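# Move long cardboard box from desk to far-end shelf

## Task

Lift the long cardboard box off the desk and set it down on any shelf board of the final shelving section at the far end of the aisle (shelving on either side counts). The box must rest on the shelf board itself, not on top of a carton, and no part of it may overhang the shelf's front edge. The robot must not topple or be left leaning, or the task fails.

## Robot and tools

Robot: TidyBot++, a mobile base 0.54 m long, 0.50 m wide and 0.38 m tall on four driven casters, carrying one seven-joint arm with a two-finger gripper. The shoulder sits 0.12 m ahead of the base centre, 0.68 m above the floor. Arm segments: upper arm 0.42 m, forearm 0.31 m, wrist to hand point 0.31 m. Cameras: base_camera and wrist_camera (looks along the hand). Loose objects may occasionally get a brief push from outside.

Frames (metres). Base frame: origin on the floor below the base centre, x ahead, y to the left, z up. Odometry frame: where the base frame was when the scene began. hand_pose and hand_target are in the base frame and give the point midway along the closed finger pads, then an orientation quaternion; the hand's own z axis runs out along the fingers, and the fingers open along its y axis.

move: one action per call. Action keys:
- base: an object holding any of translate_m (forward +, -2 to 2 m), strafe_m (left +, -2 to 2 m), rotate_rad (counter-clockwise from above +, -6.3 to 6.3 rad). All are offsets relative to where the base stands when the command starts, along its axes at that moment; translate and strafe together form one straight-line move.
- joints: absolute targets in radians by name. joint_1_rad (any angle; turns the arm about vertical, positive is clockwise from above, opposite to heading), joint_2_rad shoulder -2.249 to 2.249 (0 = upper arm vertical, + leans forward), joint_3_rad any angle, joint_4_rad elbow -2.579 to 2.579 (0 straight, negative bends forward when joint_3 is 3.14), joint_5_rad any angle, joint_6_rad wrist -2.099 to 2.099, joint_7_rad any angle (1.57 with hand down opens fingers left/right), gripper_pos 0 (open) to 1 (closed); gap is roughly 85 x (1 - gripper_pos) mm. Any-angle joints go the short way; send steps under half a turn to go further.
- target: absolute hand pose as one list of seven numbers [x, y, z, qw, qx, qy, qz], base frame, metres. With target, joints may contain only gripper_pos.
- speeds: caps for this action only: translate_m/strafe_m 0.05-0.5 m/s (give one value for a combined move), rotate_rad 0.1-1.57 rad/s, gripper_pos 0.234-0.993 per s. Slow gripper closing squeezes less hard.
- min_time_s: 0.1 to 8 s, lower bound on each arm motion's duration.
- cameras: list of base_camera, wrist_camera or all; [] for none. blocking: true (default) returns when everything is at rest; false returns in about half a second while motion continues, and wait(0) then reports it in the line earlier move.
A move with no action just reports state and images. One action is capped at 15 s; a base move times out after 14 s.

wait(seconds 0-10, cameras): lets time pass, returns state, ends early once running motions settle. stop(cameras): brakes everything you commanded. zoom_image(camera, region [x0,y0,x1,y1] pixels from top-left, at most 504 square): closer look at that camera's latest image. finished_scene(scene): ends the current scene; call nothing after it in the same reply; the goal must hold without the robot.

Result lines: base_status, joint_status, hand_status read done, moving, off_target (resting short, maybe still pushing), not_followed (withheld, e.g. self-collision or pose unreachable), contact_stop or time_out (real stops), torque_fault, limit_stop_at_motor_heat. base_odometry (x, y, heading in rad, -3.142 to 3.142) counts wheel turns only, so slip looks like travel. base_tilt gives forward/right lean in degrees. motor_effort is percent of maximum torque per motor, signed, with the peak in brackets; a load settling on a surface shows first as a small effort change. Motor temperatures list one value per arm joint; MOTOR HOT appears at 60 °C and the arm goes limp briefly at 75 °C. on_its_own lists unrequested robot actions. ARM HIT flags hard contact with the base or itself.

Important behaviour: if a move is refused or an unexpected stop or torque fault appears, later move/wait/finished_scene calls in that reply are skipped. Base "done" means the wheels turned enough, even if blocked. The arm does not avoid furniture or the base and keeps pushing when blocked. Held loads make the arm sag; fix position error by adding (wanted - hand_pose) to your previous target's x, y, z, and to hold still resend hand_target rather than hand_pose. Do not command a loaded joint to its current reading. A straight-down hand reaches at most about 0.94 m high, only close to the base.

Avoid: dropping the box or releasing it while moving, driving or turning with the arm snagged above about 0.6 m (can tip the robot), reaching far out from the folded pose or swinging a stretched arm sideways, hard impacts with shelves or desk, over-squeezing, and long stretched-out holds that overheat motors. Backing away or retracting the arm corrects a slight lean.

Each tool is called after ">>>" in YAML: its name, and indented under it one key for each argument.

## Session

>>> move:

Scene clock: 0.00 s.
Motor temperatures (°C): [28 28 24 31 32 42 39]
base_odometry: x=+0.000 y=+0.000 heading=+0.000
base_tilt: forward=+0.4 right=-0.4
base_status: not commanded
joint_positions: joint_1_rad=+0.049 joint_2_rad=-0.302 joint_3_rad=+3.189 joint_4_rad=-2.545 joint_5_rad=+0.002 joint_6_rad=-0.901 joint_7_rad=+1.561 gripper_pos=+0.000
joint_status: not commanded
motor_effort: joint_1_rad=-1 joint_2_rad=-4 joint_3_rad=-1 joint_4_rad=+11 joint_5_rad=+0 joint_6_rad=+0 joint_7_rad=-1
hand_pose: x=+0.2394 y=-0.0090 z=+0.5767 quat_wxyz=(-0.006, +0.999, -0.052, -0.001) (m; base frame)
hand_target: x=+0.2388 y=-0.0090 z=+0.5764 quat_wxyz=(-0.006, +0.999, -0.052, -0.001) (m; base frame)
hand_status: not commanded
pictures: base_camera, wrist_camera
Images, in order (width x height): base_camera 644x364, wrist_camera 644x476.

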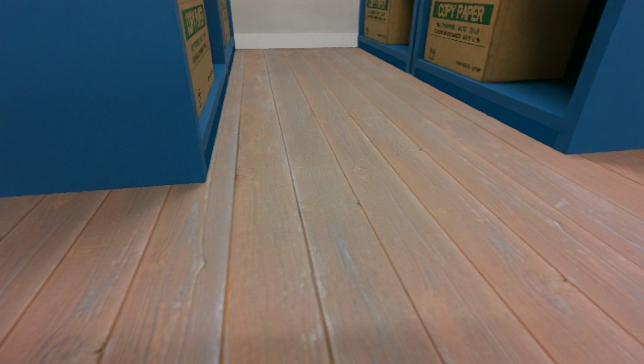

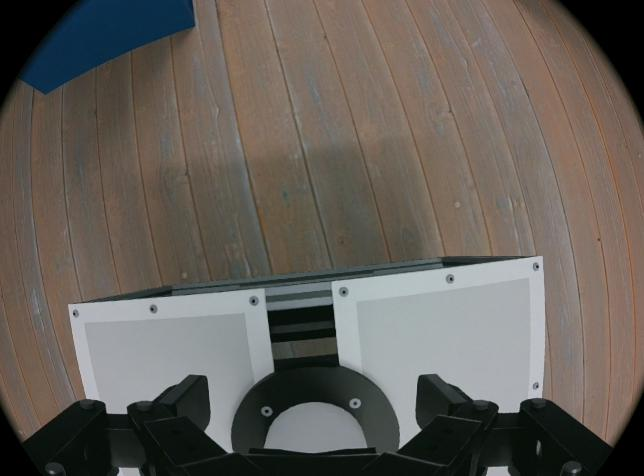

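>>> move:
  joints: {"joint_6_rad": 0.5}
  min_time_s: 2
  cameras: ["all"]

Scene clock: 2.93 s.
move: done
base_odometry: x=+0.000 y=+0.000 heading=+0.000
base_tilt: forward=+0.4 right=-0.3
base_status: not commanded
joint_positions: joint_1_rad=+0.049 joint_2_rad=-0.302 joint_3_rad=+3.189 joint_4_rad=-2.545 joint_5_rad=+0.002 joint_6_rad=+0.397 joint_7_rad=+1.561 gripper_pos=+0.000
joint_status: all done
motor_effort: joint_1_rad=-1(1) joint_2_rad=-7(8) joint_3_rad=-1(2) joint_4_rad=+15(16) joint_5_rad=+0(0) joint_6_rad=+8(8) joint_7_rad=-1(1)
hand_pose: x=+0.5380 y=-0.0400 z=+0.8034 quat_wxyz=(+0.020, +0.796, -0.045, +0.603)
hand_target: x=+0.5447 y=-0.0411 z=+0.8339 quat_wxyz=(+0.022, +0.764, -0.044, +0.643)
hand_status: not commanded
pictures: base_camera, wrist_camera
Images, in order (width x height): base_camera 644x364, wrist_camera 644x476.

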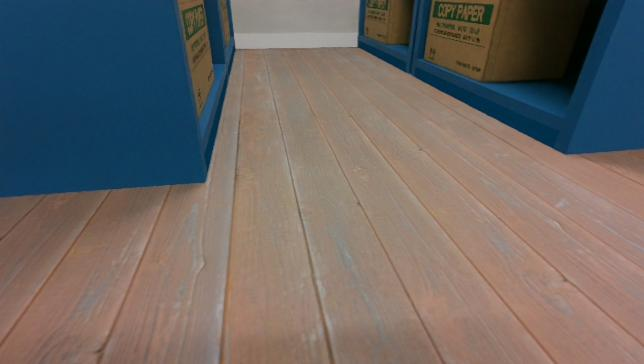

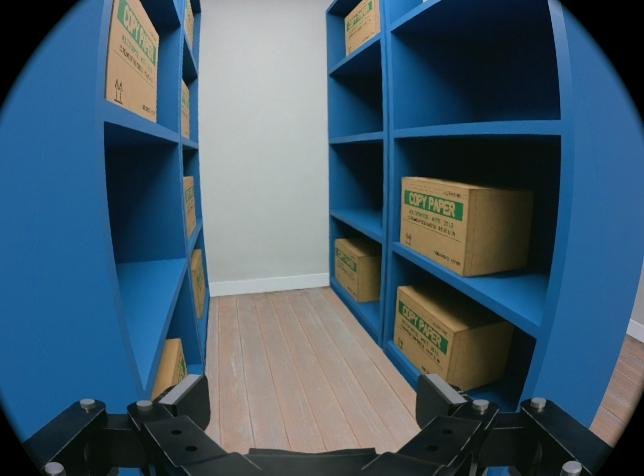

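>>> move:
  joints: {"joint_6_rad": -0.1, "joint_1_rad": 1.57}
  min_time_s: 2.5
  cameras: ["wrist_camera"]

>>> move:
  joints: {"joint_6_rad": -0.1, "joint_1_rad": 2.8}
  min_time_s: 2.5
  cameras: ["wrist_camera"]

Scene clock: 6.03 s.
move: done
base_odometry: x=+0.000 y=+0.000 heading=+0.000
base_tilt: forward=+0.4 right=-0.2
base_status: not commanded
joint_positions: joint_1_rad=+1.551 joint_2_rad=-0.302 joint_3_rad=+3.189 joint_4_rad=-2.545 joint_5_rad=+0.002 joint_6_rad=-0.017 joint_7_rad=+1.561 gripper_pos=+0.000
joint_status: all done
motor_effort: joint_1_rad=+0(1) joint_2_rad=-7(8) joint_3_rad=-1(2) joint_4_rad=+14(16) joint_5_rad=+0(0) joint_6_rad=+7(9) joint_7_rad=-2(2)
hand_pose: x=+0.1109 y=-0.3614 z=+0.6899 quat_wxyz=(+0.300, +0.626, -0.652, +0.304)
hand_target: x=+0.1051 y=-0.3436 z=+0.6702 quat_wxyz=(+0.275, +0.632, -0.671, +0.274)
hand_status: not commanded
Images, in order (width x height): wrist_camera 644x476.

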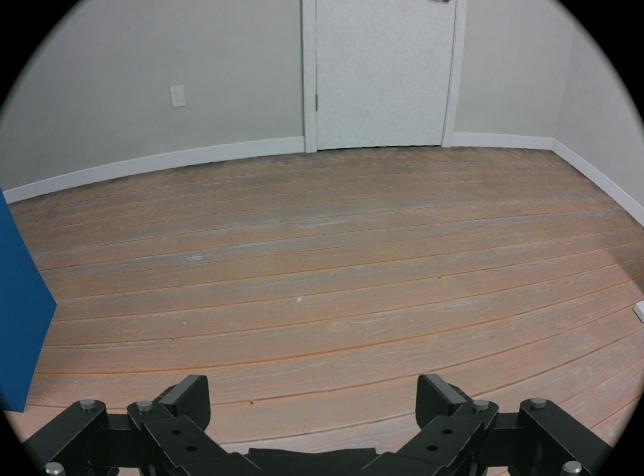

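Scene clock: 8.83 s.
move: done
base_odometry: x=+0.000 y=+0.000 heading=+0.000
base_tilt: forward=+0.4 right=-0.3
base_status: not commanded
joint_positions: joint_1_rad=+2.781 joint_2_rad=-0.302 joint_3_rad=+3.189 joint_4_rad=-2.545 joint_5_rad=+0.002 joint_6_rad=-0.020 joint_7_rad=+1.561 gripper_pos=+0.000
joint_status: all done
motor_effort: joint_1_rad=+0(1) joint_2_rad=-7(7) joint_3_rad=+0(1) joint_4_rad=+15(16) joint_5_rad=+0(1) joint_6_rad=+7(7) joint_7_rad=-1(1)
hand_pose: x=-0.2239 y=-0.1130 z=+0.6894 quat_wxyz=(+0.419, +0.135, -0.895, +0.075)
hand_target: x=-0.2095 y=-0.1017 z=+0.6702 quat_wxyz=(+0.383, +0.129, -0.912, +0.065)
hand_status: not commanded
Images, in order (width x height): wrist_camera 644x476.

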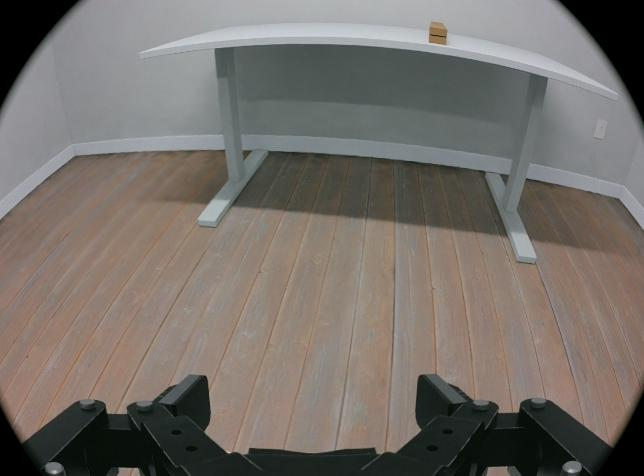

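>>> move:
  joints: {"joint_6_rad": 0.5, "joint_1_rad": 3.1}
  min_time_s: 2
  cameras: ["wrist_camera"]

>>> zoom_image:
  camera: "wrist_camera"
  region: [250, 100, 450, 250]

Scene clock: 11.20 s.
move: done
base_odometry: x=+0.000 y=+0.000 heading=+0.000
base_tilt: forward=+0.3 right=-0.4
base_status: not commanded
joint_positions: joint_1_rad=+3.083 joint_2_rad=-0.302 joint_3_rad=+3.189 joint_4_rad=-2.545 joint_5_rad=+0.002 joint_6_rad=+0.396 joint_7_rad=+1.561 gripper_pos=+0.000
joint_status: all done
motor_effort: joint_1_rad=+0(1) joint_2_rad=-8(8) joint_3_rad=-1(2) joint_4_rad=+16(16) joint_5_rad=+0(0) joint_6_rad=+8(9) joint_7_rad=-1(1)
hand_pose: x=-0.3018 y=-0.0054 z=+0.8030 quat_wxyz=(+0.603, -0.002, -0.798, +0.012)
hand_target: x=-0.3087 y=+0.0022 z=+0.8339 quat_wxyz=(+0.643, -0.009, -0.766, +0.007)
hand_status: not commanded
Images, in order (width x height): wrist_camera 644x476.

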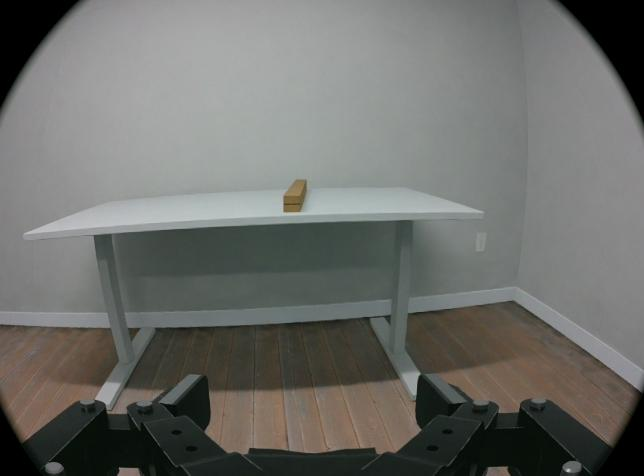

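Scaled by 2.520.

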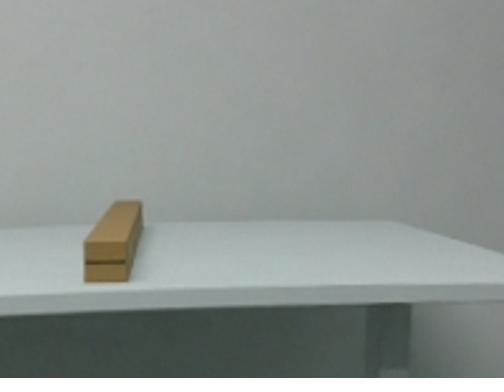

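>>> move:
  base: {"rotate_rad": -3.14159}
  joints: {"joint_1_rad": 0.0}
  min_time_s: 3
  cameras: ["all"]

Scene clock: 15.60 s.
move: done
base_odometry: x=+0.000 y=+0.000 heading=-3.141
base_tilt: forward=+0.4 right=-0.3
base_status: done
joint_positions: joint_1_rad=+0.019 joint_2_rad=-0.302 joint_3_rad=+3.189 joint_4_rad=-2.545 joint_5_rad=+0.002 joint_6_rad=+0.398 joint_7_rad=+1.561 gripper_pos=+0.000
joint_status: all done
motor_effort: joint_1_rad=+0(1) joint_2_rad=-8(9) joint_3_rad=-1(2) joint_4_rad=+15(17) joint_5_rad=+0(1) joint_6_rad=+8(9) joint_7_rad=-1(2)
hand_pose: x=+0.5391 y=-0.0272 z=+0.8037 quat_wxyz=(+0.011, +0.796, -0.033, +0.604)
hand_target: x=+0.5462 y=-0.0200 z=+0.8339 quat_wxyz=(+0.006, +0.765, -0.025, +0.643)
hand_status: not commanded
pictures: base_camera, wrist_camera
Images, in order (width x height): base_camera 644x364, wrist_camera 644x476.

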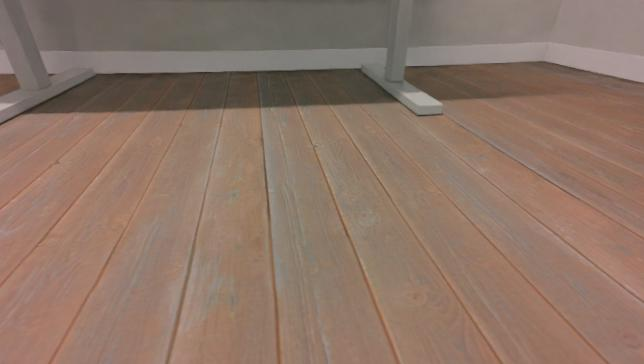

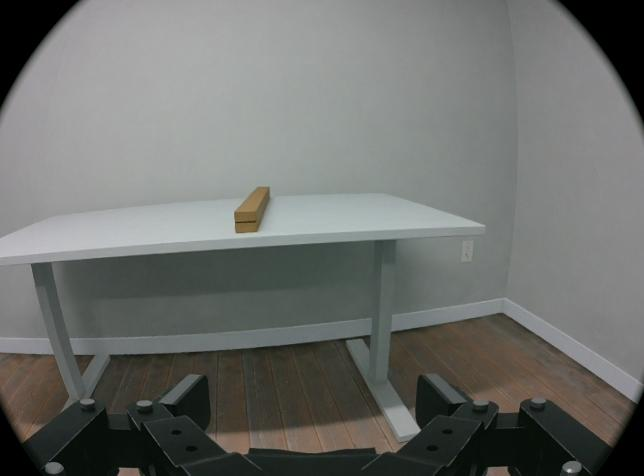

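>>> move:
  base: {"translate_m": 0.35, "strafe_m": 0.1}
  joints: {"joint_6_rad": 0.25}
  min_time_s: 1.5
  cameras: ["wrist_camera"]

>>> zoom_image:
  camera: "wrist_camera"
  region: [150, 80, 450, 300]

Scene clock: 18.10 s.
move: done
base_odometry: x=-0.350 y=-0.100 heading=+3.141
base_tilt: forward=+0.4 right=-0.4
base_status: done
joint_positions: joint_1_rad=+0.018 joint_2_rad=-0.301 joint_3_rad=+3.189 joint_4_rad=-2.545 joint_5_rad=+0.002 joint_6_rad=+0.329 joint_7_rad=+1.561 gripper_pos=+0.000
joint_status: all done
motor_effort: joint_1_rad=+0(1) joint_2_rad=-8(10) joint_3_rad=-1(2) joint_4_rad=+15(17) joint_5_rad=+0(0) joint_6_rad=+8(9) joint_7_rad=-1(1)
hand_pose: x=+0.5329 y=-0.0261 z=+0.7826 quat_wxyz=(+0.010, +0.817, -0.033, +0.575)
hand_target: x=+0.5235 y=-0.0181 z=+0.7597 quat_wxyz=(+0.004, +0.839, -0.026, +0.543)
hand_status: not commanded
Images, in order (width x height): wrist_camera 644x476.

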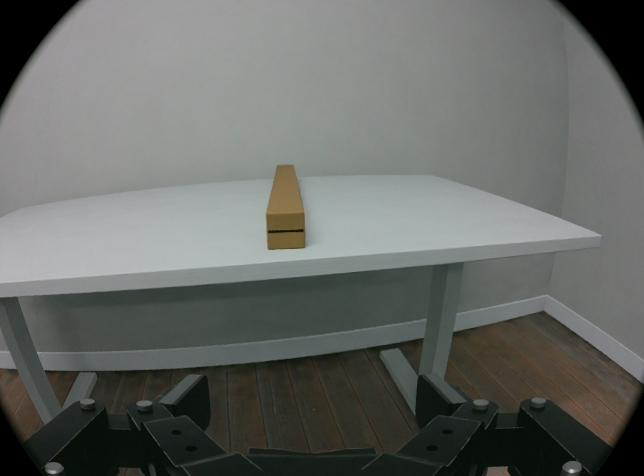

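Scaled by 1.680.

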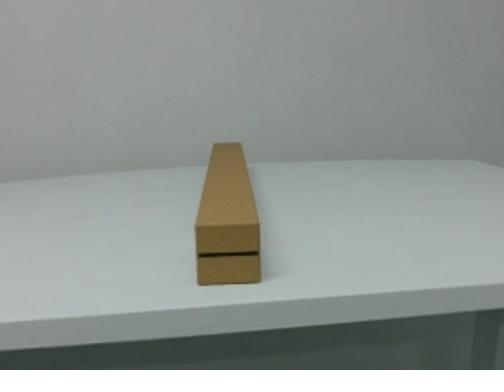

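>>> move:
  cameras: ["base_camera"]

Scene clock: 20.50 s.
Motor temperatures (°C): [28 28 24 31 32 42 39]
base_odometry: x=-0.350 y=-0.100 heading=+3.141
base_tilt: forward=+0.4 right=-0.4
base_status: done
joint_positions: joint_1_rad=+0.018 joint_2_rad=-0.301 joint_3_rad=+3.189 joint_4_rad=-2.545 joint_5_rad=+0.002 joint_6_rad=+0.329 joint_7_rad=+1.561 gripper_pos=+0.000
joint_status: all done
motor_effort: joint_1_rad=+0(1) joint_2_rad=-8(10) joint_3_rad=-1(2) joint_4_rad=+16(17) joint_5_rad=+0(0) joint_6_rad=+8(9) joint_7_rad=-1(1)
hand_pose: x=+0.5329 y=-0.0261 z=+0.7826 quat_wxyz=(+0.010, +0.817, -0.033, +0.575) (m; base frame)
hand_target: x=+0.5235 y=-0.0181 z=+0.7597 quat_wxyz=(+0.004, +0.839, -0.026, +0.543) (m; base frame)
hand_status: not commanded
pictures: base_camera
Images, in order (width x height): base_camera 644x364.

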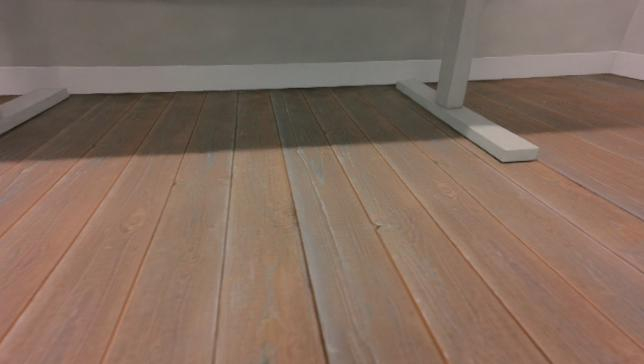

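>>> move:
  target: [0.30, -0.42, 0.92, 0.0, 0.906, 0.0, 0.423]
  min_time_s: 4
  cameras: ["wrist_camera"]

Scene clock: 27.23 s.
move: done
base_odometry: x=-0.350 y=-0.100 heading=+3.141
base_tilt: forward=+0.4 right=-0.3
base_status: not commanded
joint_positions: joint_1_rad=-0.754 joint_2_rad=-0.937 joint_3_rad=+4.169 joint_4_rad=-1.242 joint_5_rad=+0.376 joint_6_rad=-1.429 joint_7_rad=+2.149 gripper_pos=+0.000
joint_status: not commanded
motor_effort: joint_1_rad=+0(1) joint_2_rad=+22(24) joint_3_rad=-12(13) joint_4_rad=+9(19) joint_5_rad=-4(5) joint_6_rad=+6(9) joint_7_rad=-1(2)
hand_pose: x=+0.3194 y=-0.4058 z=+0.9495 quat_wxyz=(-0.015, +0.883, -0.013, +0.468)
hand_target: x=+0.3000 y=-0.4200 z=+0.9200 quat_wxyz=(+0.000, +0.906, +0.000, +0.423)
hand_status: done (0.038 m and 6.3 deg from the pose sent, 0.478 m and 20.6 deg at the start)
Images, in order (width x height): wrist_camera 644x476.

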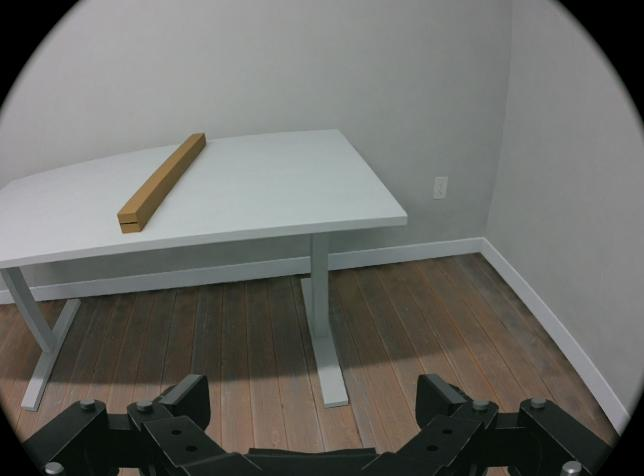

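>>> move:
  target: [0.62, 0.0, 0.98, 0.0, 0.906, 0.0, 0.423]
  min_time_s: 4
  cameras: ["wrist_camera"]

Scene clock: 32.07 s.
move: done
base_odometry: x=-0.350 y=-0.100 heading=+3.141
base_tilt: forward=+0.5 right=-0.3
base_status: not commanded
joint_positions: joint_1_rad=-0.036 joint_2_rad=-0.109 joint_3_rad=+3.171 joint_4_rad=-1.388 joint_5_rad=+0.088 joint_6_rad=-1.050 joint_7_rad=+1.614 gripper_pos=+0.000
joint_status: not commanded
motor_effort: joint_1_rad=+0(1) joint_2_rad=-16(24) joint_3_rad=-1(13) joint_4_rad=+17(18) joint_5_rad=+1(5) joint_6_rad=+6(7) joint_7_rad=-1(2)
hand_pose: x=+0.6005 y=-0.0202 z=+0.9774 quat_wxyz=(+0.050, +0.917, +0.027, +0.394)
hand_target: x=+0.6200 y=+0.0000 z=+0.9800 quat_wxyz=(+0.000, +0.906, +0.000, +0.423)
hand_status: done (0.028 m and 7.4 deg from the pose sent, 0.506 m and 6.3 deg at the start)
Images, in order (width x height): wrist_camera 644x476.

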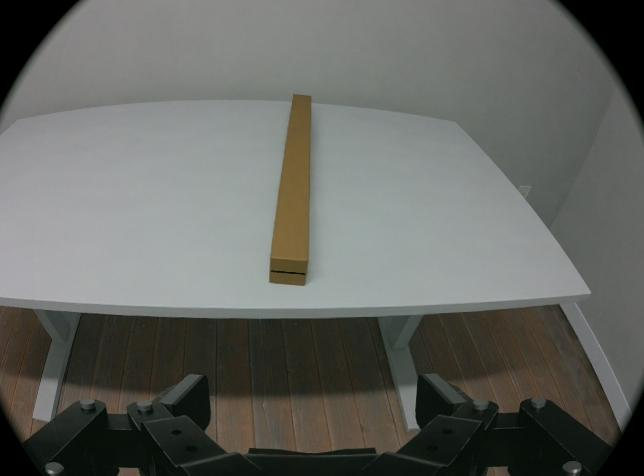

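>>> move:
  joints: {"joint_1_rad": 0.0, "joint_2_rad": -0.03, "joint_3_rad": 3.14, "joint_4_rad": -1.443, "joint_5_rad": 0.0, "joint_6_rad": -0.858, "joint_7_rad": 1.57}
  min_time_s: 2
  cameras: ["wrist_camera"]

Scene clock: 35.10 s.
move: done
base_odometry: x=-0.350 y=-0.100 heading=+3.141
base_tilt: forward=+0.4 right=-0.3
base_status: not commanded
joint_positions: joint_1_rad=-0.020 joint_2_rad=-0.050 joint_3_rad=+3.154 joint_4_rad=-1.412 joint_5_rad=+0.088 joint_6_rad=-0.955 joint_7_rad=+1.610 gripper_pos=+0.000
joint_status: all done
motor_effort: joint_1_rad=+0(1) joint_2_rad=-19(19) joint_3_rad=-1(3) joint_4_rad=+17(19) joint_5_rad=+1(2) joint_6_rad=+6(7) joint_7_rad=-1(2)
hand_pose: x=+0.6340 y=-0.0173 z=+0.9569 quat_wxyz=(+0.049, +0.915, +0.030, +0.400)
hand_target: x=+0.6549 y=+0.0022 z=+0.9512 quat_wxyz=(+0.000, +0.907, +0.000, +0.422)
hand_status: not commanded
Images, in order (width x height): wrist_camera 644x476.

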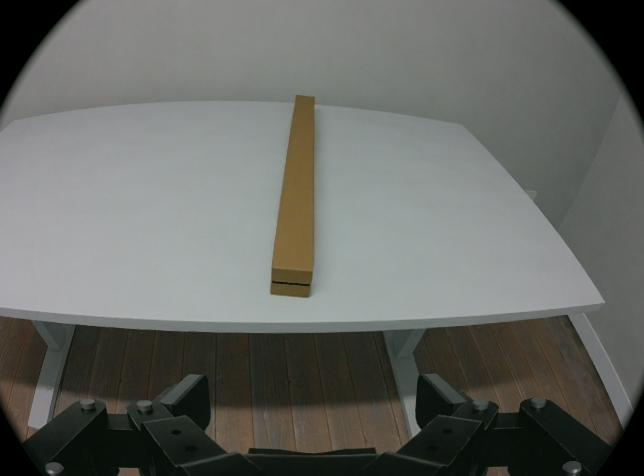

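>>> move:
  joints: {"joint_1_rad": 0.02, "joint_2_rad": -0.01, "joint_3_rad": 3.126, "joint_4_rad": -1.474, "joint_5_rad": -0.088, "joint_6_rad": -0.761, "joint_7_rad": 1.53}
  min_time_s: 1
  base: {"translate_m": 0.35}
  speeds: {"translate_m": 0.25}
  cameras: ["wrist_camera"]

Scene clock: 37.53 s.
move: done
base_odometry: x=-0.700 y=-0.100 heading=-3.141
base_tilt: forward=+0.4 right=-0.4
base_status: done
joint_positions: joint_1_rad=+0.000 joint_2_rad=-0.019 joint_3_rad=+3.140 joint_4_rad=-1.445 joint_5_rad=+0.002 joint_6_rad=-0.855 joint_7_rad=+1.570 gripper_pos=+0.000
joint_status: all done
motor_effort: joint_1_rad=+0(1) joint_2_rad=-19(22) joint_3_rad=-1(3) joint_4_rad=+18(19) joint_5_rad=+0(1) joint_6_rad=+7(8) joint_7_rad=-1(2)
hand_pose: x=+0.6582 y=+0.0016 z=+0.9450 quat_wxyz=(+0.001, +0.909, +0.001, +0.417)
hand_target: x=+0.6742 y=+0.0178 z=+0.9475 quat_wxyz=(-0.049, +0.895, -0.035, +0.441)
hand_status: not commanded
Images, in order (width x height): wrist_camera 644x476.

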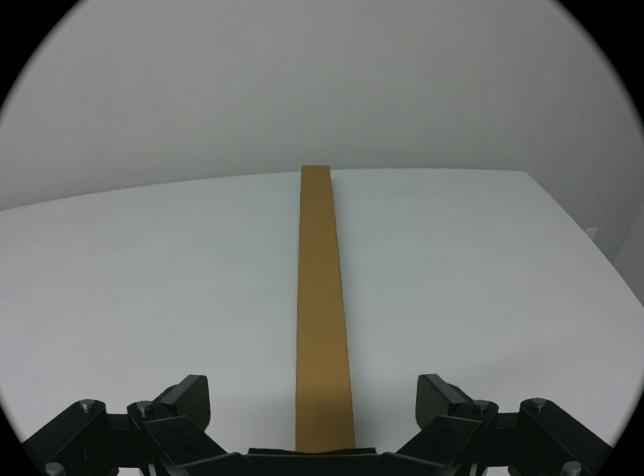

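>>> move:
  base: {"translate_m": 0.06, "strafe_m": -0.022, "rotate_rad": 0.03}
  joints: {"joint_1_rad": 0.02, "joint_2_rad": 0.20, "joint_3_rad": 3.126, "joint_4_rad": -1.474, "joint_5_rad": -0.088, "joint_6_rad": -0.55, "joint_7_rad": 1.53}
  min_time_s: 2
  cameras: ["wrist_camera"]

Scene clock: 40.17 s.
move: done
base_odometry: x=-0.760 y=-0.078 heading=-3.110
base_tilt: forward=+0.5 right=-0.3
base_status: done
joint_positions: joint_1_rad=+0.009 joint_2_rad=+0.182 joint_3_rad=+3.129 joint_4_rad=-1.447 joint_5_rad=-0.003 joint_6_rad=-0.648 joint_7_rad=+1.570 gripper_pos=+0.000
joint_status: all done
motor_effort: joint_1_rad=+0(1) joint_2_rad=-26(28) joint_3_rad=-1(3) joint_4_rad=+17(20) joint_5_rad=+0(1) joint_6_rad=+7(7) joint_7_rad=-1(2)
hand_pose: x=+0.7456 y=+0.0030 z=+0.8753 quat_wxyz=(-0.003, +0.908, +0.000, +0.419)
hand_target: x=+0.7624 y=+0.0120 z=+0.8734 quat_wxyz=(-0.047, +0.895, -0.044, +0.442)
hand_status: not commanded
Images, in order (width x height): wrist_camera 644x476.

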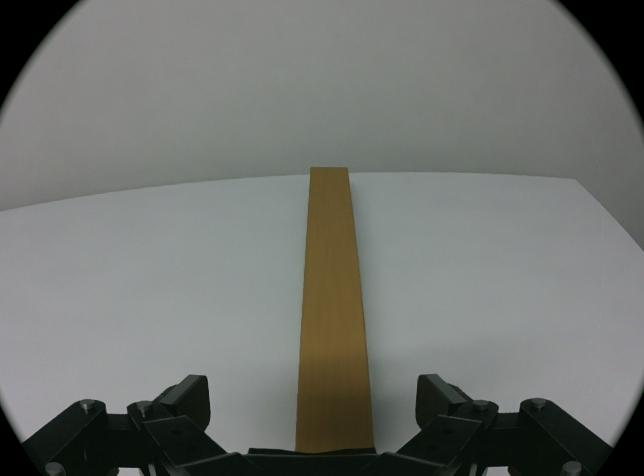

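>>> move:
  base: {"rotate_rad": -0.016}
  joints: {"joint_2_rad": 0.26, "joint_4_rad": -1.60, "joint_6_rad": -0.48}
  min_time_s: 2
  cameras: ["wrist_camera"]

Scene clock: 43.33 s.
move: done
base_odometry: x=-0.760 y=-0.078 heading=-3.126
base_tilt: forward=+0.5 right=-0.3
base_status: done
joint_positions: joint_1_rad=+0.014 joint_2_rad=+0.238 joint_3_rad=+3.127 joint_4_rad=-1.571 joint_5_rad=-0.004 joint_6_rad=-0.576 joint_7_rad=+1.570 gripper_pos=+0.000
joint_status: all done
motor_effort: joint_1_rad=+0(4) joint_2_rad=-28(29) joint_3_rad=-1(4) joint_4_rad=+16(19) joint_5_rad=+0(1) joint_6_rad=+6(8) joint_7_rad=-1(1)
hand_pose: x=+0.7373 y=+0.0018 z=+0.7904 quat_wxyz=(-0.003, +0.929, -0.002, +0.370)
hand_target: x=+0.7522 y=+0.0105 z=+0.7829 quat_wxyz=(-0.043, +0.919, -0.050, +0.389)
hand_status: not commanded
Images, in order (width x height): wrist_camera 644x476.

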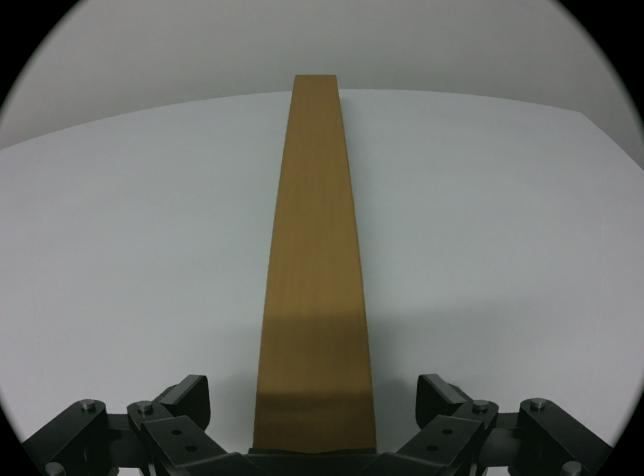

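>>> move:
  joints: {"joint_2_rad": 0.288, "joint_4_rad": -1.70, "joint_6_rad": -0.31}
  min_time_s: 2
  cameras: ["wrist_camera"]

Scene clock: 45.87 s.
move: done
base_odometry: x=-0.760 y=-0.078 heading=-3.126
base_tilt: forward=+0.4 right=-0.3
base_status: not commanded
joint_positions: joint_1_rad=+0.014 joint_2_rad=+0.264 joint_3_rad=+3.127 joint_4_rad=-1.670 joint_5_rad=-0.004 joint_6_rad=-0.408 joint_7_rad=+1.570 gripper_pos=+0.000
joint_status: all done
motor_effort: joint_1_rad=+0(1) joint_2_rad=-28(28) joint_3_rad=-2(2) joint_4_rad=+16(18) joint_5_rad=+0(1) joint_6_rad=+6(7) joint_7_rad=-1(1)
hand_pose: x=+0.7458 y=+0.0016 z=+0.7592 quat_wxyz=(-0.003, +0.921, -0.002, +0.389)
hand_target: x=+0.7585 y=+0.0062 z=+0.7514 quat_wxyz=(-0.039, +0.910, -0.055, +0.408)
hand_status: not commanded
Images, in order (width x height): wrist_camera 644x476.

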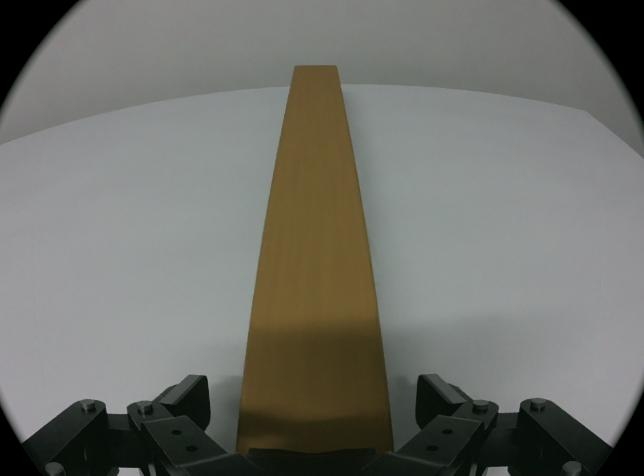

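>>> move:
  joints: {"gripper_pos": 0.38}
  speeds: {"gripper_pos": 0.234}
  cameras: ["wrist_camera"]

Scene clock: 48.53 s.
move: done
base_odometry: x=-0.760 y=-0.078 heading=-3.126
base_tilt: forward=+0.4 right=-0.3
base_status: not commanded
joint_positions: joint_1_rad=+0.014 joint_2_rad=+0.264 joint_3_rad=+3.127 joint_4_rad=-1.670 joint_5_rad=-0.004 joint_6_rad=-0.405 joint_7_rad=+1.570 gripper_pos=+0.379
joint_status: all done
motor_effort: joint_1_rad=+0(1) joint_2_rad=-27(28) joint_3_rad=-2(2) joint_4_rad=+16(17) joint_5_rad=+0(1) joint_6_rad=+6(6) joint_7_rad=-1(1)
hand_pose: x=+0.7464 y=+0.0016 z=+0.7598 quat_wxyz=(-0.003, +0.921, -0.002, +0.390)
hand_target: x=+0.7585 y=+0.0062 z=+0.7514 quat_wxyz=(-0.039, +0.910, -0.055, +0.408)
hand_status: not commanded
Images, in order (width x height): wrist_camera 644x476.

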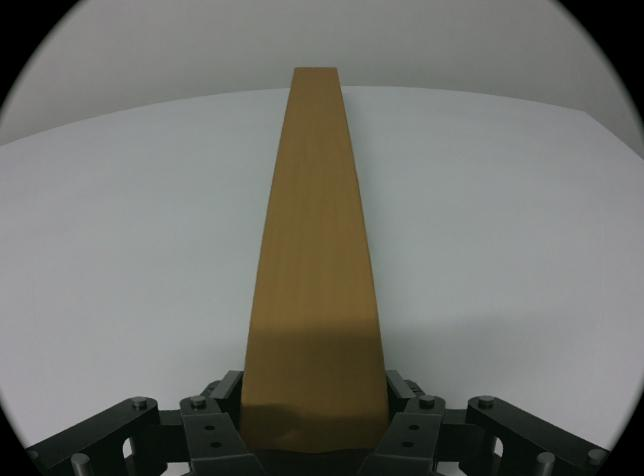

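>>> move:
  joints: {"gripper_pos": 0.40}
  speeds: {"gripper_pos": 0.234}

>>> move:
  joints: {"gripper_pos": 0.41}
  speeds: {"gripper_pos": 0.234}
  cameras: ["wrist_camera"]

Scene clock: 49.30 s.
move: done
base_odometry: x=-0.760 y=-0.078 heading=-3.126
base_tilt: forward=+0.4 right=-0.3
base_status: not commanded
joint_positions: joint_1_rad=+0.014 joint_2_rad=+0.264 joint_3_rad=+3.127 joint_4_rad=-1.670 joint_5_rad=-0.004 joint_6_rad=-0.405 joint_7_rad=+1.570 gripper_pos=+0.399
joint_status: all done
motor_effort: joint_1_rad=+0(1) joint_2_rad=-27(28) joint_3_rad=-2(2) joint_4_rad=+16(17) joint_5_rad=+0(1) joint_6_rad=+6(6) joint_7_rad=-1(2)
hand_pose: x=+0.7464 y=+0.0016 z=+0.7599 quat_wxyz=(-0.003, +0.921, -0.002, +0.391)
hand_target: x=+0.7585 y=+0.0062 z=+0.7514 quat_wxyz=(-0.039, +0.910, -0.055, +0.408)
hand_status: not commanded
pictures: none

Scene clock: 49.93 s.
move: done
base_odometry: x=-0.760 y=-0.078 heading=-3.126
base_tilt: forward=+0.4 right=-0.4
base_status: not commanded
joint_positions: joint_1_rad=+0.014 joint_2_rad=+0.264 joint_3_rad=+3.127 joint_4_rad=-1.670 joint_5_rad=-0.004 joint_6_rad=-0.404 joint_7_rad=+1.570 gripper_pos=+0.411
joint_status: all done
motor_effort: joint_1_rad=+0(1) joint_2_rad=-27(27) joint_3_rad=-1(2) joint_4_rad=+16(17) joint_5_rad=+0(1) joint_6_rad=+6(6) joint_7_rad=-1(1)
hand_pose: x=+0.7465 y=+0.0016 z=+0.7599 quat_wxyz=(-0.003, +0.921, -0.002, +0.391)
hand_target: x=+0.7585 y=+0.0062 z=+0.7514 quat_wxyz=(-0.039, +0.910, -0.055, +0.408)
hand_status: not commanded
Images, in order (width x height): wrist_camera 644x476.

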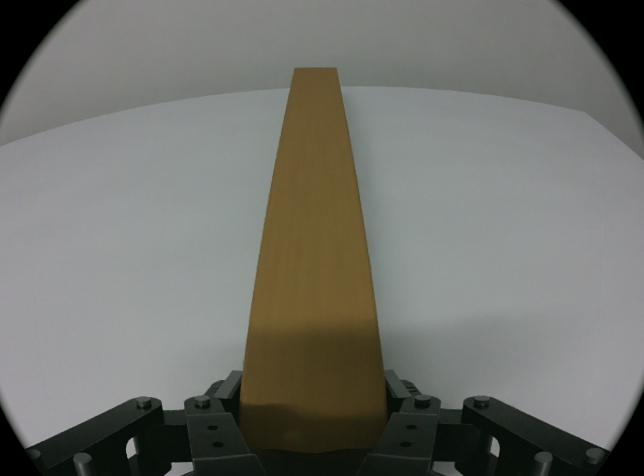

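>>> move:
  joints: {"gripper_pos": 0.42}
  speeds: {"gripper_pos": 0.234}

>>> move:
  joints: {"gripper_pos": 0.43}
  speeds: {"gripper_pos": 0.234}

>>> move:
  joints: {"gripper_pos": 0.44}
  speeds: {"gripper_pos": 0.234}

>>> move:
  joints: {"gripper_pos": 0.45}
  speeds: {"gripper_pos": 0.234}
  cameras: ["wrist_camera"]

Scene clock: 50.67 s.
move: done
base_odometry: x=-0.760 y=-0.078 heading=-3.126
base_tilt: forward=+0.4 right=-0.2
base_status: not commanded
joint_positions: joint_1_rad=+0.014 joint_2_rad=+0.264 joint_3_rad=+3.127 joint_4_rad=-1.670 joint_5_rad=-0.004 joint_6_rad=-0.404 joint_7_rad=+1.570 gripper_pos=+0.418
joint_status: all done
motor_effort: joint_1_rad=+0(1) joint_2_rad=-27(27) joint_3_rad=-2(2) joint_4_rad=+17(17) joint_5_rad=+0(0) joint_6_rad=+6(6) joint_7_rad=-2(2)
hand_pose: x=+0.7465 y=+0.0016 z=+0.7599 quat_wxyz=(-0.003, +0.920, -0.002, +0.391)
hand_target: x=+0.7585 y=+0.0062 z=+0.7514 quat_wxyz=(-0.039, +0.910, -0.055, +0.408)
hand_status: not commanded
pictures: none

Scene clock: 51.30 s.
move: done
base_odometry: x=-0.760 y=-0.078 heading=-3.126
base_tilt: forward=+0.4 right=-0.3
base_status: not commanded
joint_positions: joint_1_rad=+0.014 joint_2_rad=+0.264 joint_3_rad=+3.127 joint_4_rad=-1.670 joint_5_rad=-0.004 joint_6_rad=-0.404 joint_7_rad=+1.570 gripper_pos=+0.430
joint_status: all done
motor_effort: joint_1_rad=-1(1) joint_2_rad=-27(27) joint_3_rad=-1(2) joint_4_rad=+15(17) joint_5_rad=+0(0) joint_6_rad=+6(6) joint_7_rad=-1(1)
hand_pose: x=+0.7466 y=+0.0016 z=+0.7600 quat_wxyz=(-0.003, +0.920, -0.002, +0.391)
hand_target: x=+0.7585 y=+0.0062 z=+0.7514 quat_wxyz=(-0.039, +0.910, -0.055, +0.408)
hand_status: not commanded
pictures: none

Scene clock: 51.90 s.
move: done
base_odometry: x=-0.760 y=-0.078 heading=-3.126
base_tilt: forward=+0.4 right=-0.3
base_status: not commanded
joint_positions: joint_1_rad=+0.014 joint_2_rad=+0.264 joint_3_rad=+3.127 joint_4_rad=-1.670 joint_5_rad=-0.004 joint_6_rad=-0.404 joint_7_rad=+1.570 gripper_pos=+0.437
joint_status: all done
motor_effort: joint_1_rad=+0(1) joint_2_rad=-27(27) joint_3_rad=-1(2) joint_4_rad=+16(17) joint_5_rad=+0(0) joint_6_rad=+6(6) joint_7_rad=-1(1)
hand_pose: x=+0.7466 y=+0.0016 z=+0.7601 quat_wxyz=(-0.003, +0.920, -0.002, +0.391)
hand_target: x=+0.7585 y=+0.0062 z=+0.7514 quat_wxyz=(-0.039, +0.910, -0.055, +0.408)
hand_status: not commanded
pictures: none

Scene clock: 52.67 s.
move: done
base_odometry: x=-0.760 y=-0.078 heading=-3.126
base_tilt: forward=+0.4 right=-0.4
base_status: not commanded
joint_positions: joint_1_rad=+0.014 joint_2_rad=+0.264 joint_3_rad=+3.127 joint_4_rad=-1.670 joint_5_rad=-0.004 joint_6_rad=-0.403 joint_7_rad=+1.570 gripper_pos=+0.449
joint_status: all done
motor_effort: joint_1_rad=+0(1) joint_2_rad=-27(27) joint_3_rad=-2(2) joint_4_rad=+16(17) joint_5_rad=+0(1) joint_6_rad=+6(6) joint_7_rad=-1(1)
hand_pose: x=+0.7468 y=+0.0016 z=+0.7602 quat_wxyz=(-0.003, +0.920, -0.002, +0.391)
hand_target: x=+0.7585 y=+0.0062 z=+0.7514 quat_wxyz=(-0.039, +0.910, -0.055, +0.408)
hand_status: not commanded
Images, in order (width x height): wrist_camera 644x476.

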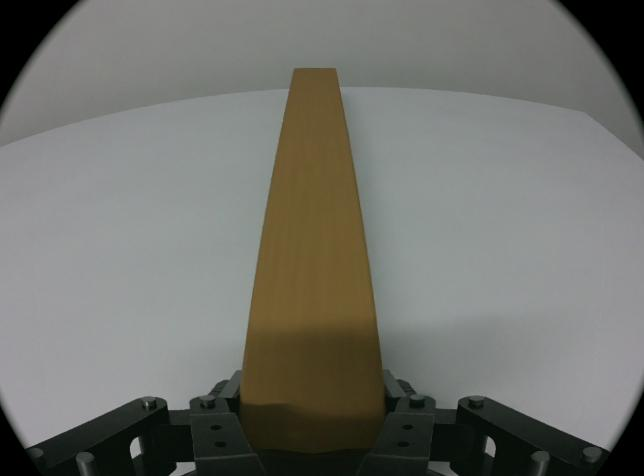

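>>> move:
  joints: {"gripper_pos": 0.46}
  speeds: {"gripper_pos": 0.234}

>>> move:
  joints: {"gripper_pos": 0.47}
  speeds: {"gripper_pos": 0.234}

>>> move:
  joints: {"gripper_pos": 0.48}
  speeds: {"gripper_pos": 0.234}
  cameras: ["wrist_camera"]

Scene clock: 53.67 s.
move: done
base_odometry: x=-0.760 y=-0.078 heading=-3.126
base_tilt: forward=+0.4 right=-0.4
base_status: not commanded
joint_positions: joint_1_rad=+0.014 joint_2_rad=+0.264 joint_3_rad=+3.127 joint_4_rad=-1.670 joint_5_rad=-0.004 joint_6_rad=-0.403 joint_7_rad=+1.570 gripper_pos=+0.457
joint_status: all done
motor_effort: joint_1_rad=+0(1) joint_2_rad=-26(27) joint_3_rad=-2(2) joint_4_rad=+16(17) joint_5_rad=+0(0) joint_6_rad=+6(6) joint_7_rad=-1(1)
hand_pose: x=+0.7468 y=+0.0016 z=+0.7602 quat_wxyz=(-0.003, +0.920, -0.002, +0.391)
hand_target: x=+0.7585 y=+0.0062 z=+0.7514 quat_wxyz=(-0.039, +0.910, -0.055, +0.408)
hand_status: not commanded
pictures: none

Scene clock: 54.60 s.
move: done
base_odometry: x=-0.760 y=-0.078 heading=-3.126
base_tilt: forward=+0.5 right=-0.4
base_status: not commanded
joint_positions: joint_1_rad=+0.014 joint_2_rad=+0.264 joint_3_rad=+3.127 joint_4_rad=-1.670 joint_5_rad=-0.004 joint_6_rad=-0.402 joint_7_rad=+1.570 gripper_pos=+0.468
joint_status: all done
motor_effort: joint_1_rad=+0(1) joint_2_rad=-27(27) joint_3_rad=-1(2) joint_4_rad=+16(16) joint_5_rad=+0(1) joint_6_rad=+6(6) joint_7_rad=-1(1)
hand_pose: x=+0.7469 y=+0.0016 z=+0.7604 quat_wxyz=(-0.003, +0.920, -0.002, +0.392)
hand_target: x=+0.7585 y=+0.0062 z=+0.7514 quat_wxyz=(-0.039, +0.910, -0.055, +0.408)
hand_status: not commanded
pictures: none

Scene clock: 55.43 s.
move: done
base_odometry: x=-0.760 y=-0.078 heading=-3.126
base_tilt: forward=+0.4 right=-0.2
base_status: not commanded
joint_positions: joint_1_rad=+0.014 joint_2_rad=+0.264 joint_3_rad=+3.127 joint_4_rad=-1.670 joint_5_rad=-0.004 joint_6_rad=-0.402 joint_7_rad=+1.570 gripper_pos=+0.476
joint_status: all done
motor_effort: joint_1_rad=+0(1) joint_2_rad=-26(26) joint_3_rad=-1(2) joint_4_rad=+15(16) joint_5_rad=+0(1) joint_6_rad=+6(6) joint_7_rad=-1(2)
hand_pose: x=+0.7470 y=+0.0016 z=+0.7604 quat_wxyz=(-0.003, +0.920, -0.002, +0.392)
hand_target: x=+0.7585 y=+0.0062 z=+0.7514 quat_wxyz=(-0.039, +0.910, -0.055, +0.408)
hand_status: not commanded
Images, in order (width x height): wrist_camera 644x476.

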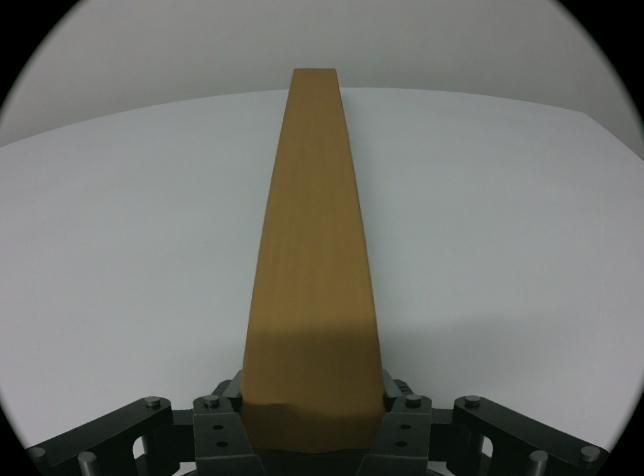

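>>> move:
  joints: {"gripper_pos": 0.49}
  speeds: {"gripper_pos": 0.234}

>>> move:
  joints: {"gripper_pos": 0.50}
  speeds: {"gripper_pos": 0.234}

>>> move:
  joints: {"gripper_pos": 0.51}
  speeds: {"gripper_pos": 0.234}
  cameras: ["wrist_camera"]

Scene clock: 56.50 s.
move: done
base_odometry: x=-0.760 y=-0.078 heading=-3.126
base_tilt: forward=+0.4 right=-0.3
base_status: not commanded
joint_positions: joint_1_rad=+0.014 joint_2_rad=+0.264 joint_3_rad=+3.127 joint_4_rad=-1.670 joint_5_rad=-0.004 joint_6_rad=-0.401 joint_7_rad=+1.570 gripper_pos=+0.488
joint_status: all done
motor_effort: joint_1_rad=+0(1) joint_2_rad=-26(26) joint_3_rad=-1(2) joint_4_rad=+16(16) joint_5_rad=+0(1) joint_6_rad=+6(6) joint_7_rad=-1(1)
hand_pose: x=+0.7472 y=+0.0016 z=+0.7606 quat_wxyz=(-0.003, +0.920, -0.003, +0.392)
hand_target: x=+0.7585 y=+0.0062 z=+0.7514 quat_wxyz=(-0.039, +0.910, -0.055, +0.408)
hand_status: not commanded
pictures: none

Scene clock: 57.13 s.
move: off_target
base_odometry: x=-0.760 y=-0.078 heading=-3.126
base_tilt: forward=+0.5 right=-0.3
base_status: not commanded
joint_positions: joint_1_rad=+0.014 joint_2_rad=+0.264 joint_3_rad=+3.127 joint_4_rad=-1.670 joint_5_rad=-0.004 joint_6_rad=-0.401 joint_7_rad=+1.570 gripper_pos=+0.489
joint_status: gripper_pos off_target (ended at +0.489, target +0.500)
motor_effort: joint_1_rad=+0(1) joint_2_rad=-26(26) joint_3_rad=-1(2) joint_4_rad=+16(16) joint_5_rad=+0(0) joint_6_rad=+6(6) joint_7_rad=-1(1)
hand_pose: x=+0.7472 y=+0.0016 z=+0.7606 quat_wxyz=(-0.003, +0.920, -0.003, +0.392)
hand_target: x=+0.7585 y=+0.0062 z=+0.7514 quat_wxyz=(-0.039, +0.910, -0.055, +0.408)
hand_status: not commanded
pictures: none

Scene clock: 57.80 s.
move: off_target
base_odometry: x=-0.760 y=-0.078 heading=-3.126
base_tilt: forward=+0.4 right=-0.4
base_status: not commanded
joint_positions: joint_1_rad=+0.014 joint_2_rad=+0.264 joint_3_rad=+3.127 joint_4_rad=-1.670 joint_5_rad=-0.004 joint_6_rad=-0.401 joint_7_rad=+1.570 gripper_pos=+0.489
joint_status: gripper_pos off_target (ended at +0.489, target +0.510)
motor_effort: joint_1_rad=-1(1) joint_2_rad=-26(27) joint_3_rad=-1(2) joint_4_rad=+15(17) joint_5_rad=+0(0) joint_6_rad=+6(6) joint_7_rad=-1(1)
hand_pose: x=+0.7472 y=+0.0016 z=+0.7606 quat_wxyz=(-0.003, +0.920, -0.003, +0.392)
hand_target: x=+0.7585 y=+0.0062 z=+0.7514 quat_wxyz=(-0.039, +0.910, -0.055, +0.408)
hand_status: not commanded
Images, in order (width x height): wrist_camera 644x476.

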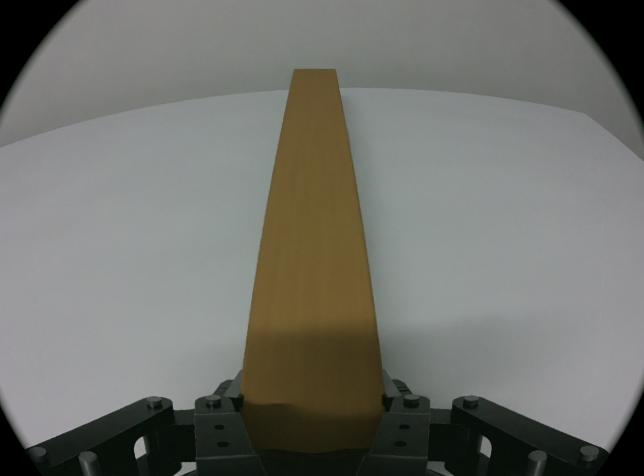

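>>> move:
  joints: {"joint_2_rad": 0.20, "joint_4_rad": -1.60, "joint_6_rad": -0.50}
  min_time_s: 3
  cameras: ["wrist_camera"]

Scene clock: 61.30 s.
move: done
base_odometry: x=-0.760 y=-0.078 heading=-3.126
base_tilt: forward=+0.4 right=-0.4
base_status: not commanded
joint_positions: joint_1_rad=+0.014 joint_2_rad=+0.252 joint_3_rad=+3.127 joint_4_rad=-1.626 joint_5_rad=-0.004 joint_6_rad=-0.424 joint_7_rad=+1.570 gripper_pos=+0.489
joint_status: all done
motor_effort: joint_1_rad=+0(1) joint_2_rad=-29(30) joint_3_rad=-1(2) joint_4_rad=+17(18) joint_5_rad=+0(0) joint_6_rad=+7(9) joint_7_rad=-1(1)
hand_pose: x=+0.7552 y=+0.0016 z=+0.7864 quat_wxyz=(-0.003, +0.913, -0.002, +0.408)
hand_target: x=+0.7409 y=+0.0111 z=+0.8160 quat_wxyz=(-0.044, +0.911, -0.048, +0.407)
hand_status: not commanded
Images, in order (width x height): wrist_camera 644x476.

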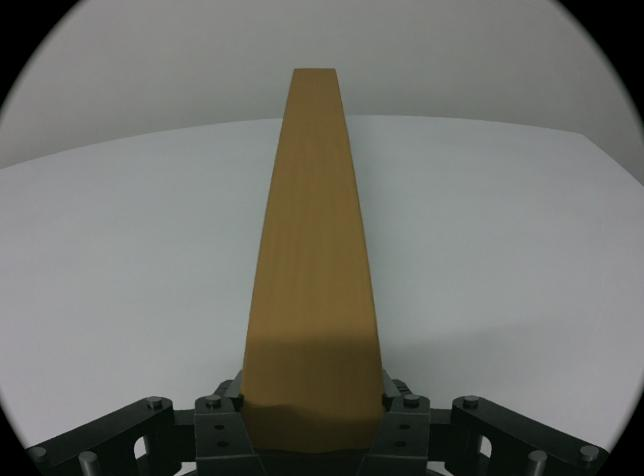

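>>> move:
  joints: {"joint_1_rad": 0.0, "joint_2_rad": 0.06, "joint_4_rad": -1.49, "joint_6_rad": -0.70}
  min_time_s: 3

>>> move:
  joints: {"joint_1_rad": 0.0, "joint_2_rad": -0.12, "joint_4_rad": -1.49, "joint_6_rad": -0.85}
  min_time_s: 3
  cameras: ["wrist_camera"]

Scene clock: 64.73 s.
move: done
base_odometry: x=-0.760 y=-0.078 heading=-3.126
base_tilt: forward=+0.5 right=-0.3
base_status: not commanded
joint_positions: joint_1_rad=+0.013 joint_2_rad=+0.107 joint_3_rad=+3.127 joint_4_rad=-1.516 joint_5_rad=-0.004 joint_6_rad=-0.623 joint_7_rad=+1.570 gripper_pos=+0.489
joint_status: all done
motor_effort: joint_1_rad=+0(1) joint_2_rad=-25(30) joint_3_rad=-1(2) joint_4_rad=+19(20) joint_5_rad=+0(0) joint_6_rad=+7(8) joint_7_rad=-1(2)
hand_pose: x=+0.7206 y=+0.0021 z=+0.8896 quat_wxyz=(-0.003, +0.901, -0.001, +0.433)
hand_target: x=+0.7002 y=+0.0278 z=+0.9136 quat_wxyz=(-0.053, +0.901, -0.030, +0.429)
hand_status: not commanded
pictures: none

Scene clock: 68.07 s.
move: done
base_odometry: x=-0.760 y=-0.078 heading=-3.126
base_tilt: forward=+0.4 right=-0.3
base_status: not commanded
joint_positions: joint_1_rad=+0.013 joint_2_rad=-0.081 joint_3_rad=+3.127 joint_4_rad=-1.516 joint_5_rad=-0.004 joint_6_rad=-0.773 joint_7_rad=+1.570 gripper_pos=+0.489
joint_status: all done
motor_effort: joint_1_rad=+0(1) joint_2_rad=-18(26) joint_3_rad=-1(2) joint_4_rad=+18(21) joint_5_rad=+0(1) joint_6_rad=+7(8) joint_7_rad=-1(2)
hand_pose: x=+0.6466 y=+0.0029 z=+0.9585 quat_wxyz=(-0.002, +0.893, -0.001, +0.450)
hand_target: x=+0.6239 y=+0.0303 z=+0.9749 quat_wxyz=(-0.054, +0.895, -0.022, +0.443)
hand_status: not commanded
Images, in order (width x height): wrist_camera 644x476.

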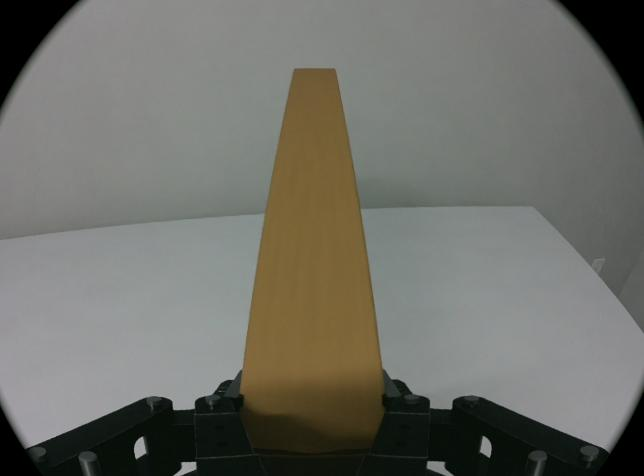

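>>> move:
  base: {"translate_m": -0.5, "strafe_m": 0.29}
  speeds: {"translate_m": 0.3}

>>> move:
  base: {"rotate_rad": 3.306}
  speeds: {"rotate_rad": 0.6}
  cameras: ["all"]

Scene clock: 71.33 s.
move: done
base_odometry: x=-0.256 y=-0.360 heading=-3.126
base_tilt: forward=+0.5 right=-0.3
base_status: done
joint_positions: joint_1_rad=+0.012 joint_2_rad=-0.095 joint_3_rad=+3.127 joint_4_rad=-1.514 joint_5_rad=-0.005 joint_6_rad=-0.777 joint_7_rad=+1.570 gripper_pos=+0.489
joint_status: not commanded
motor_effort: joint_1_rad=+0(1) joint_2_rad=-18(21) joint_3_rad=-1(2) joint_4_rad=+19(20) joint_5_rad=+0(1) joint_6_rad=+7(8) joint_7_rad=-1(2)
hand_pose: x=+0.6420 y=+0.0038 z=+0.9659 quat_wxyz=(-0.002, +0.890, +0.000, +0.455)
hand_target: x=+0.6239 y=+0.0303 z=+0.9749 quat_wxyz=(-0.054, +0.895, -0.022, +0.443)
hand_status: not commanded
pictures: none

Scene clock: 77.60 s.
move: done
base_odometry: x=-0.256 y=-0.360 heading=+0.179
base_tilt: forward=+0.4 right=-0.3
base_status: done
joint_positions: joint_1_rad=+0.006 joint_2_rad=-0.095 joint_3_rad=+3.125 joint_4_rad=-1.514 joint_5_rad=-0.007 joint_6_rad=-0.777 joint_7_rad=+1.570 gripper_pos=+0.489
joint_status: not commanded
motor_effort: joint_1_rad=+0(2) joint_2_rad=-18(19) joint_3_rad=-1(3) joint_4_rad=+19(20) joint_5_rad=+0(1) joint_6_rad=+8(8) joint_7_rad=-1(1)
hand_pose: x=+0.6419 y=+0.0088 z=+0.9659 quat_wxyz=(-0.005, +0.890, +0.003, +0.455)
hand_target: x=+0.6239 y=+0.0303 z=+0.9749 quat_wxyz=(-0.054, +0.895, -0.022, +0.443)
hand_status: not commanded
pictures: base_camera, wrist_camera
Images, in order (width x height): base_camera 644x364, wrist_camera 644x476.

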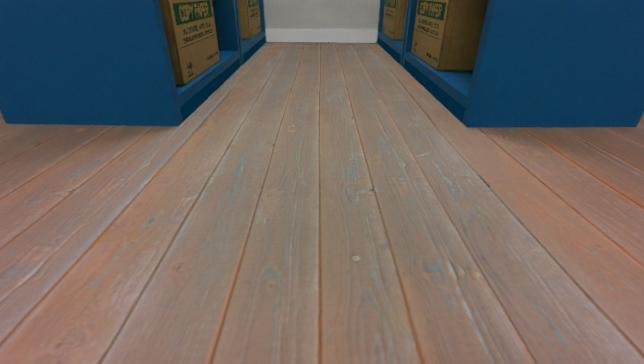

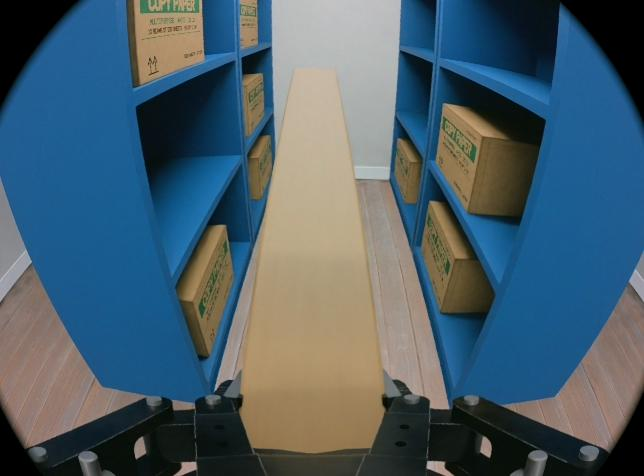

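>>> zoom_image:
  camera: "wrist_camera"
  region: [340, 0, 592, 252]

>>> zoom_image:
  camera: "wrist_camera"
  region: [90, 0, 342, 252]

Scaled by 2.000.

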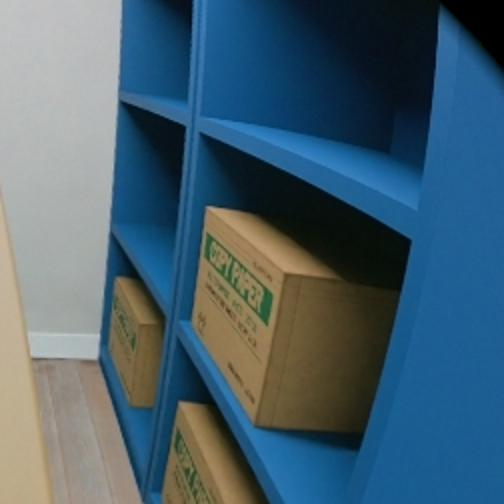

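Scaled by 2.000.

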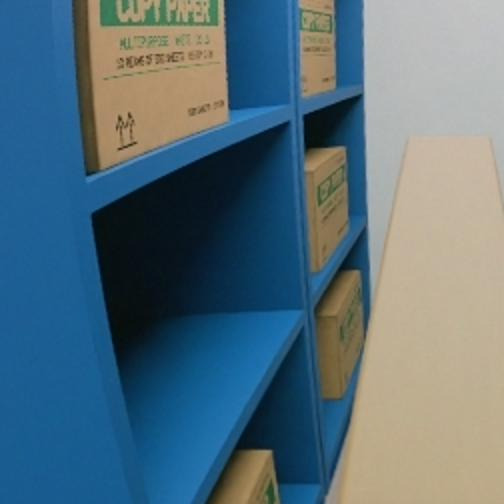

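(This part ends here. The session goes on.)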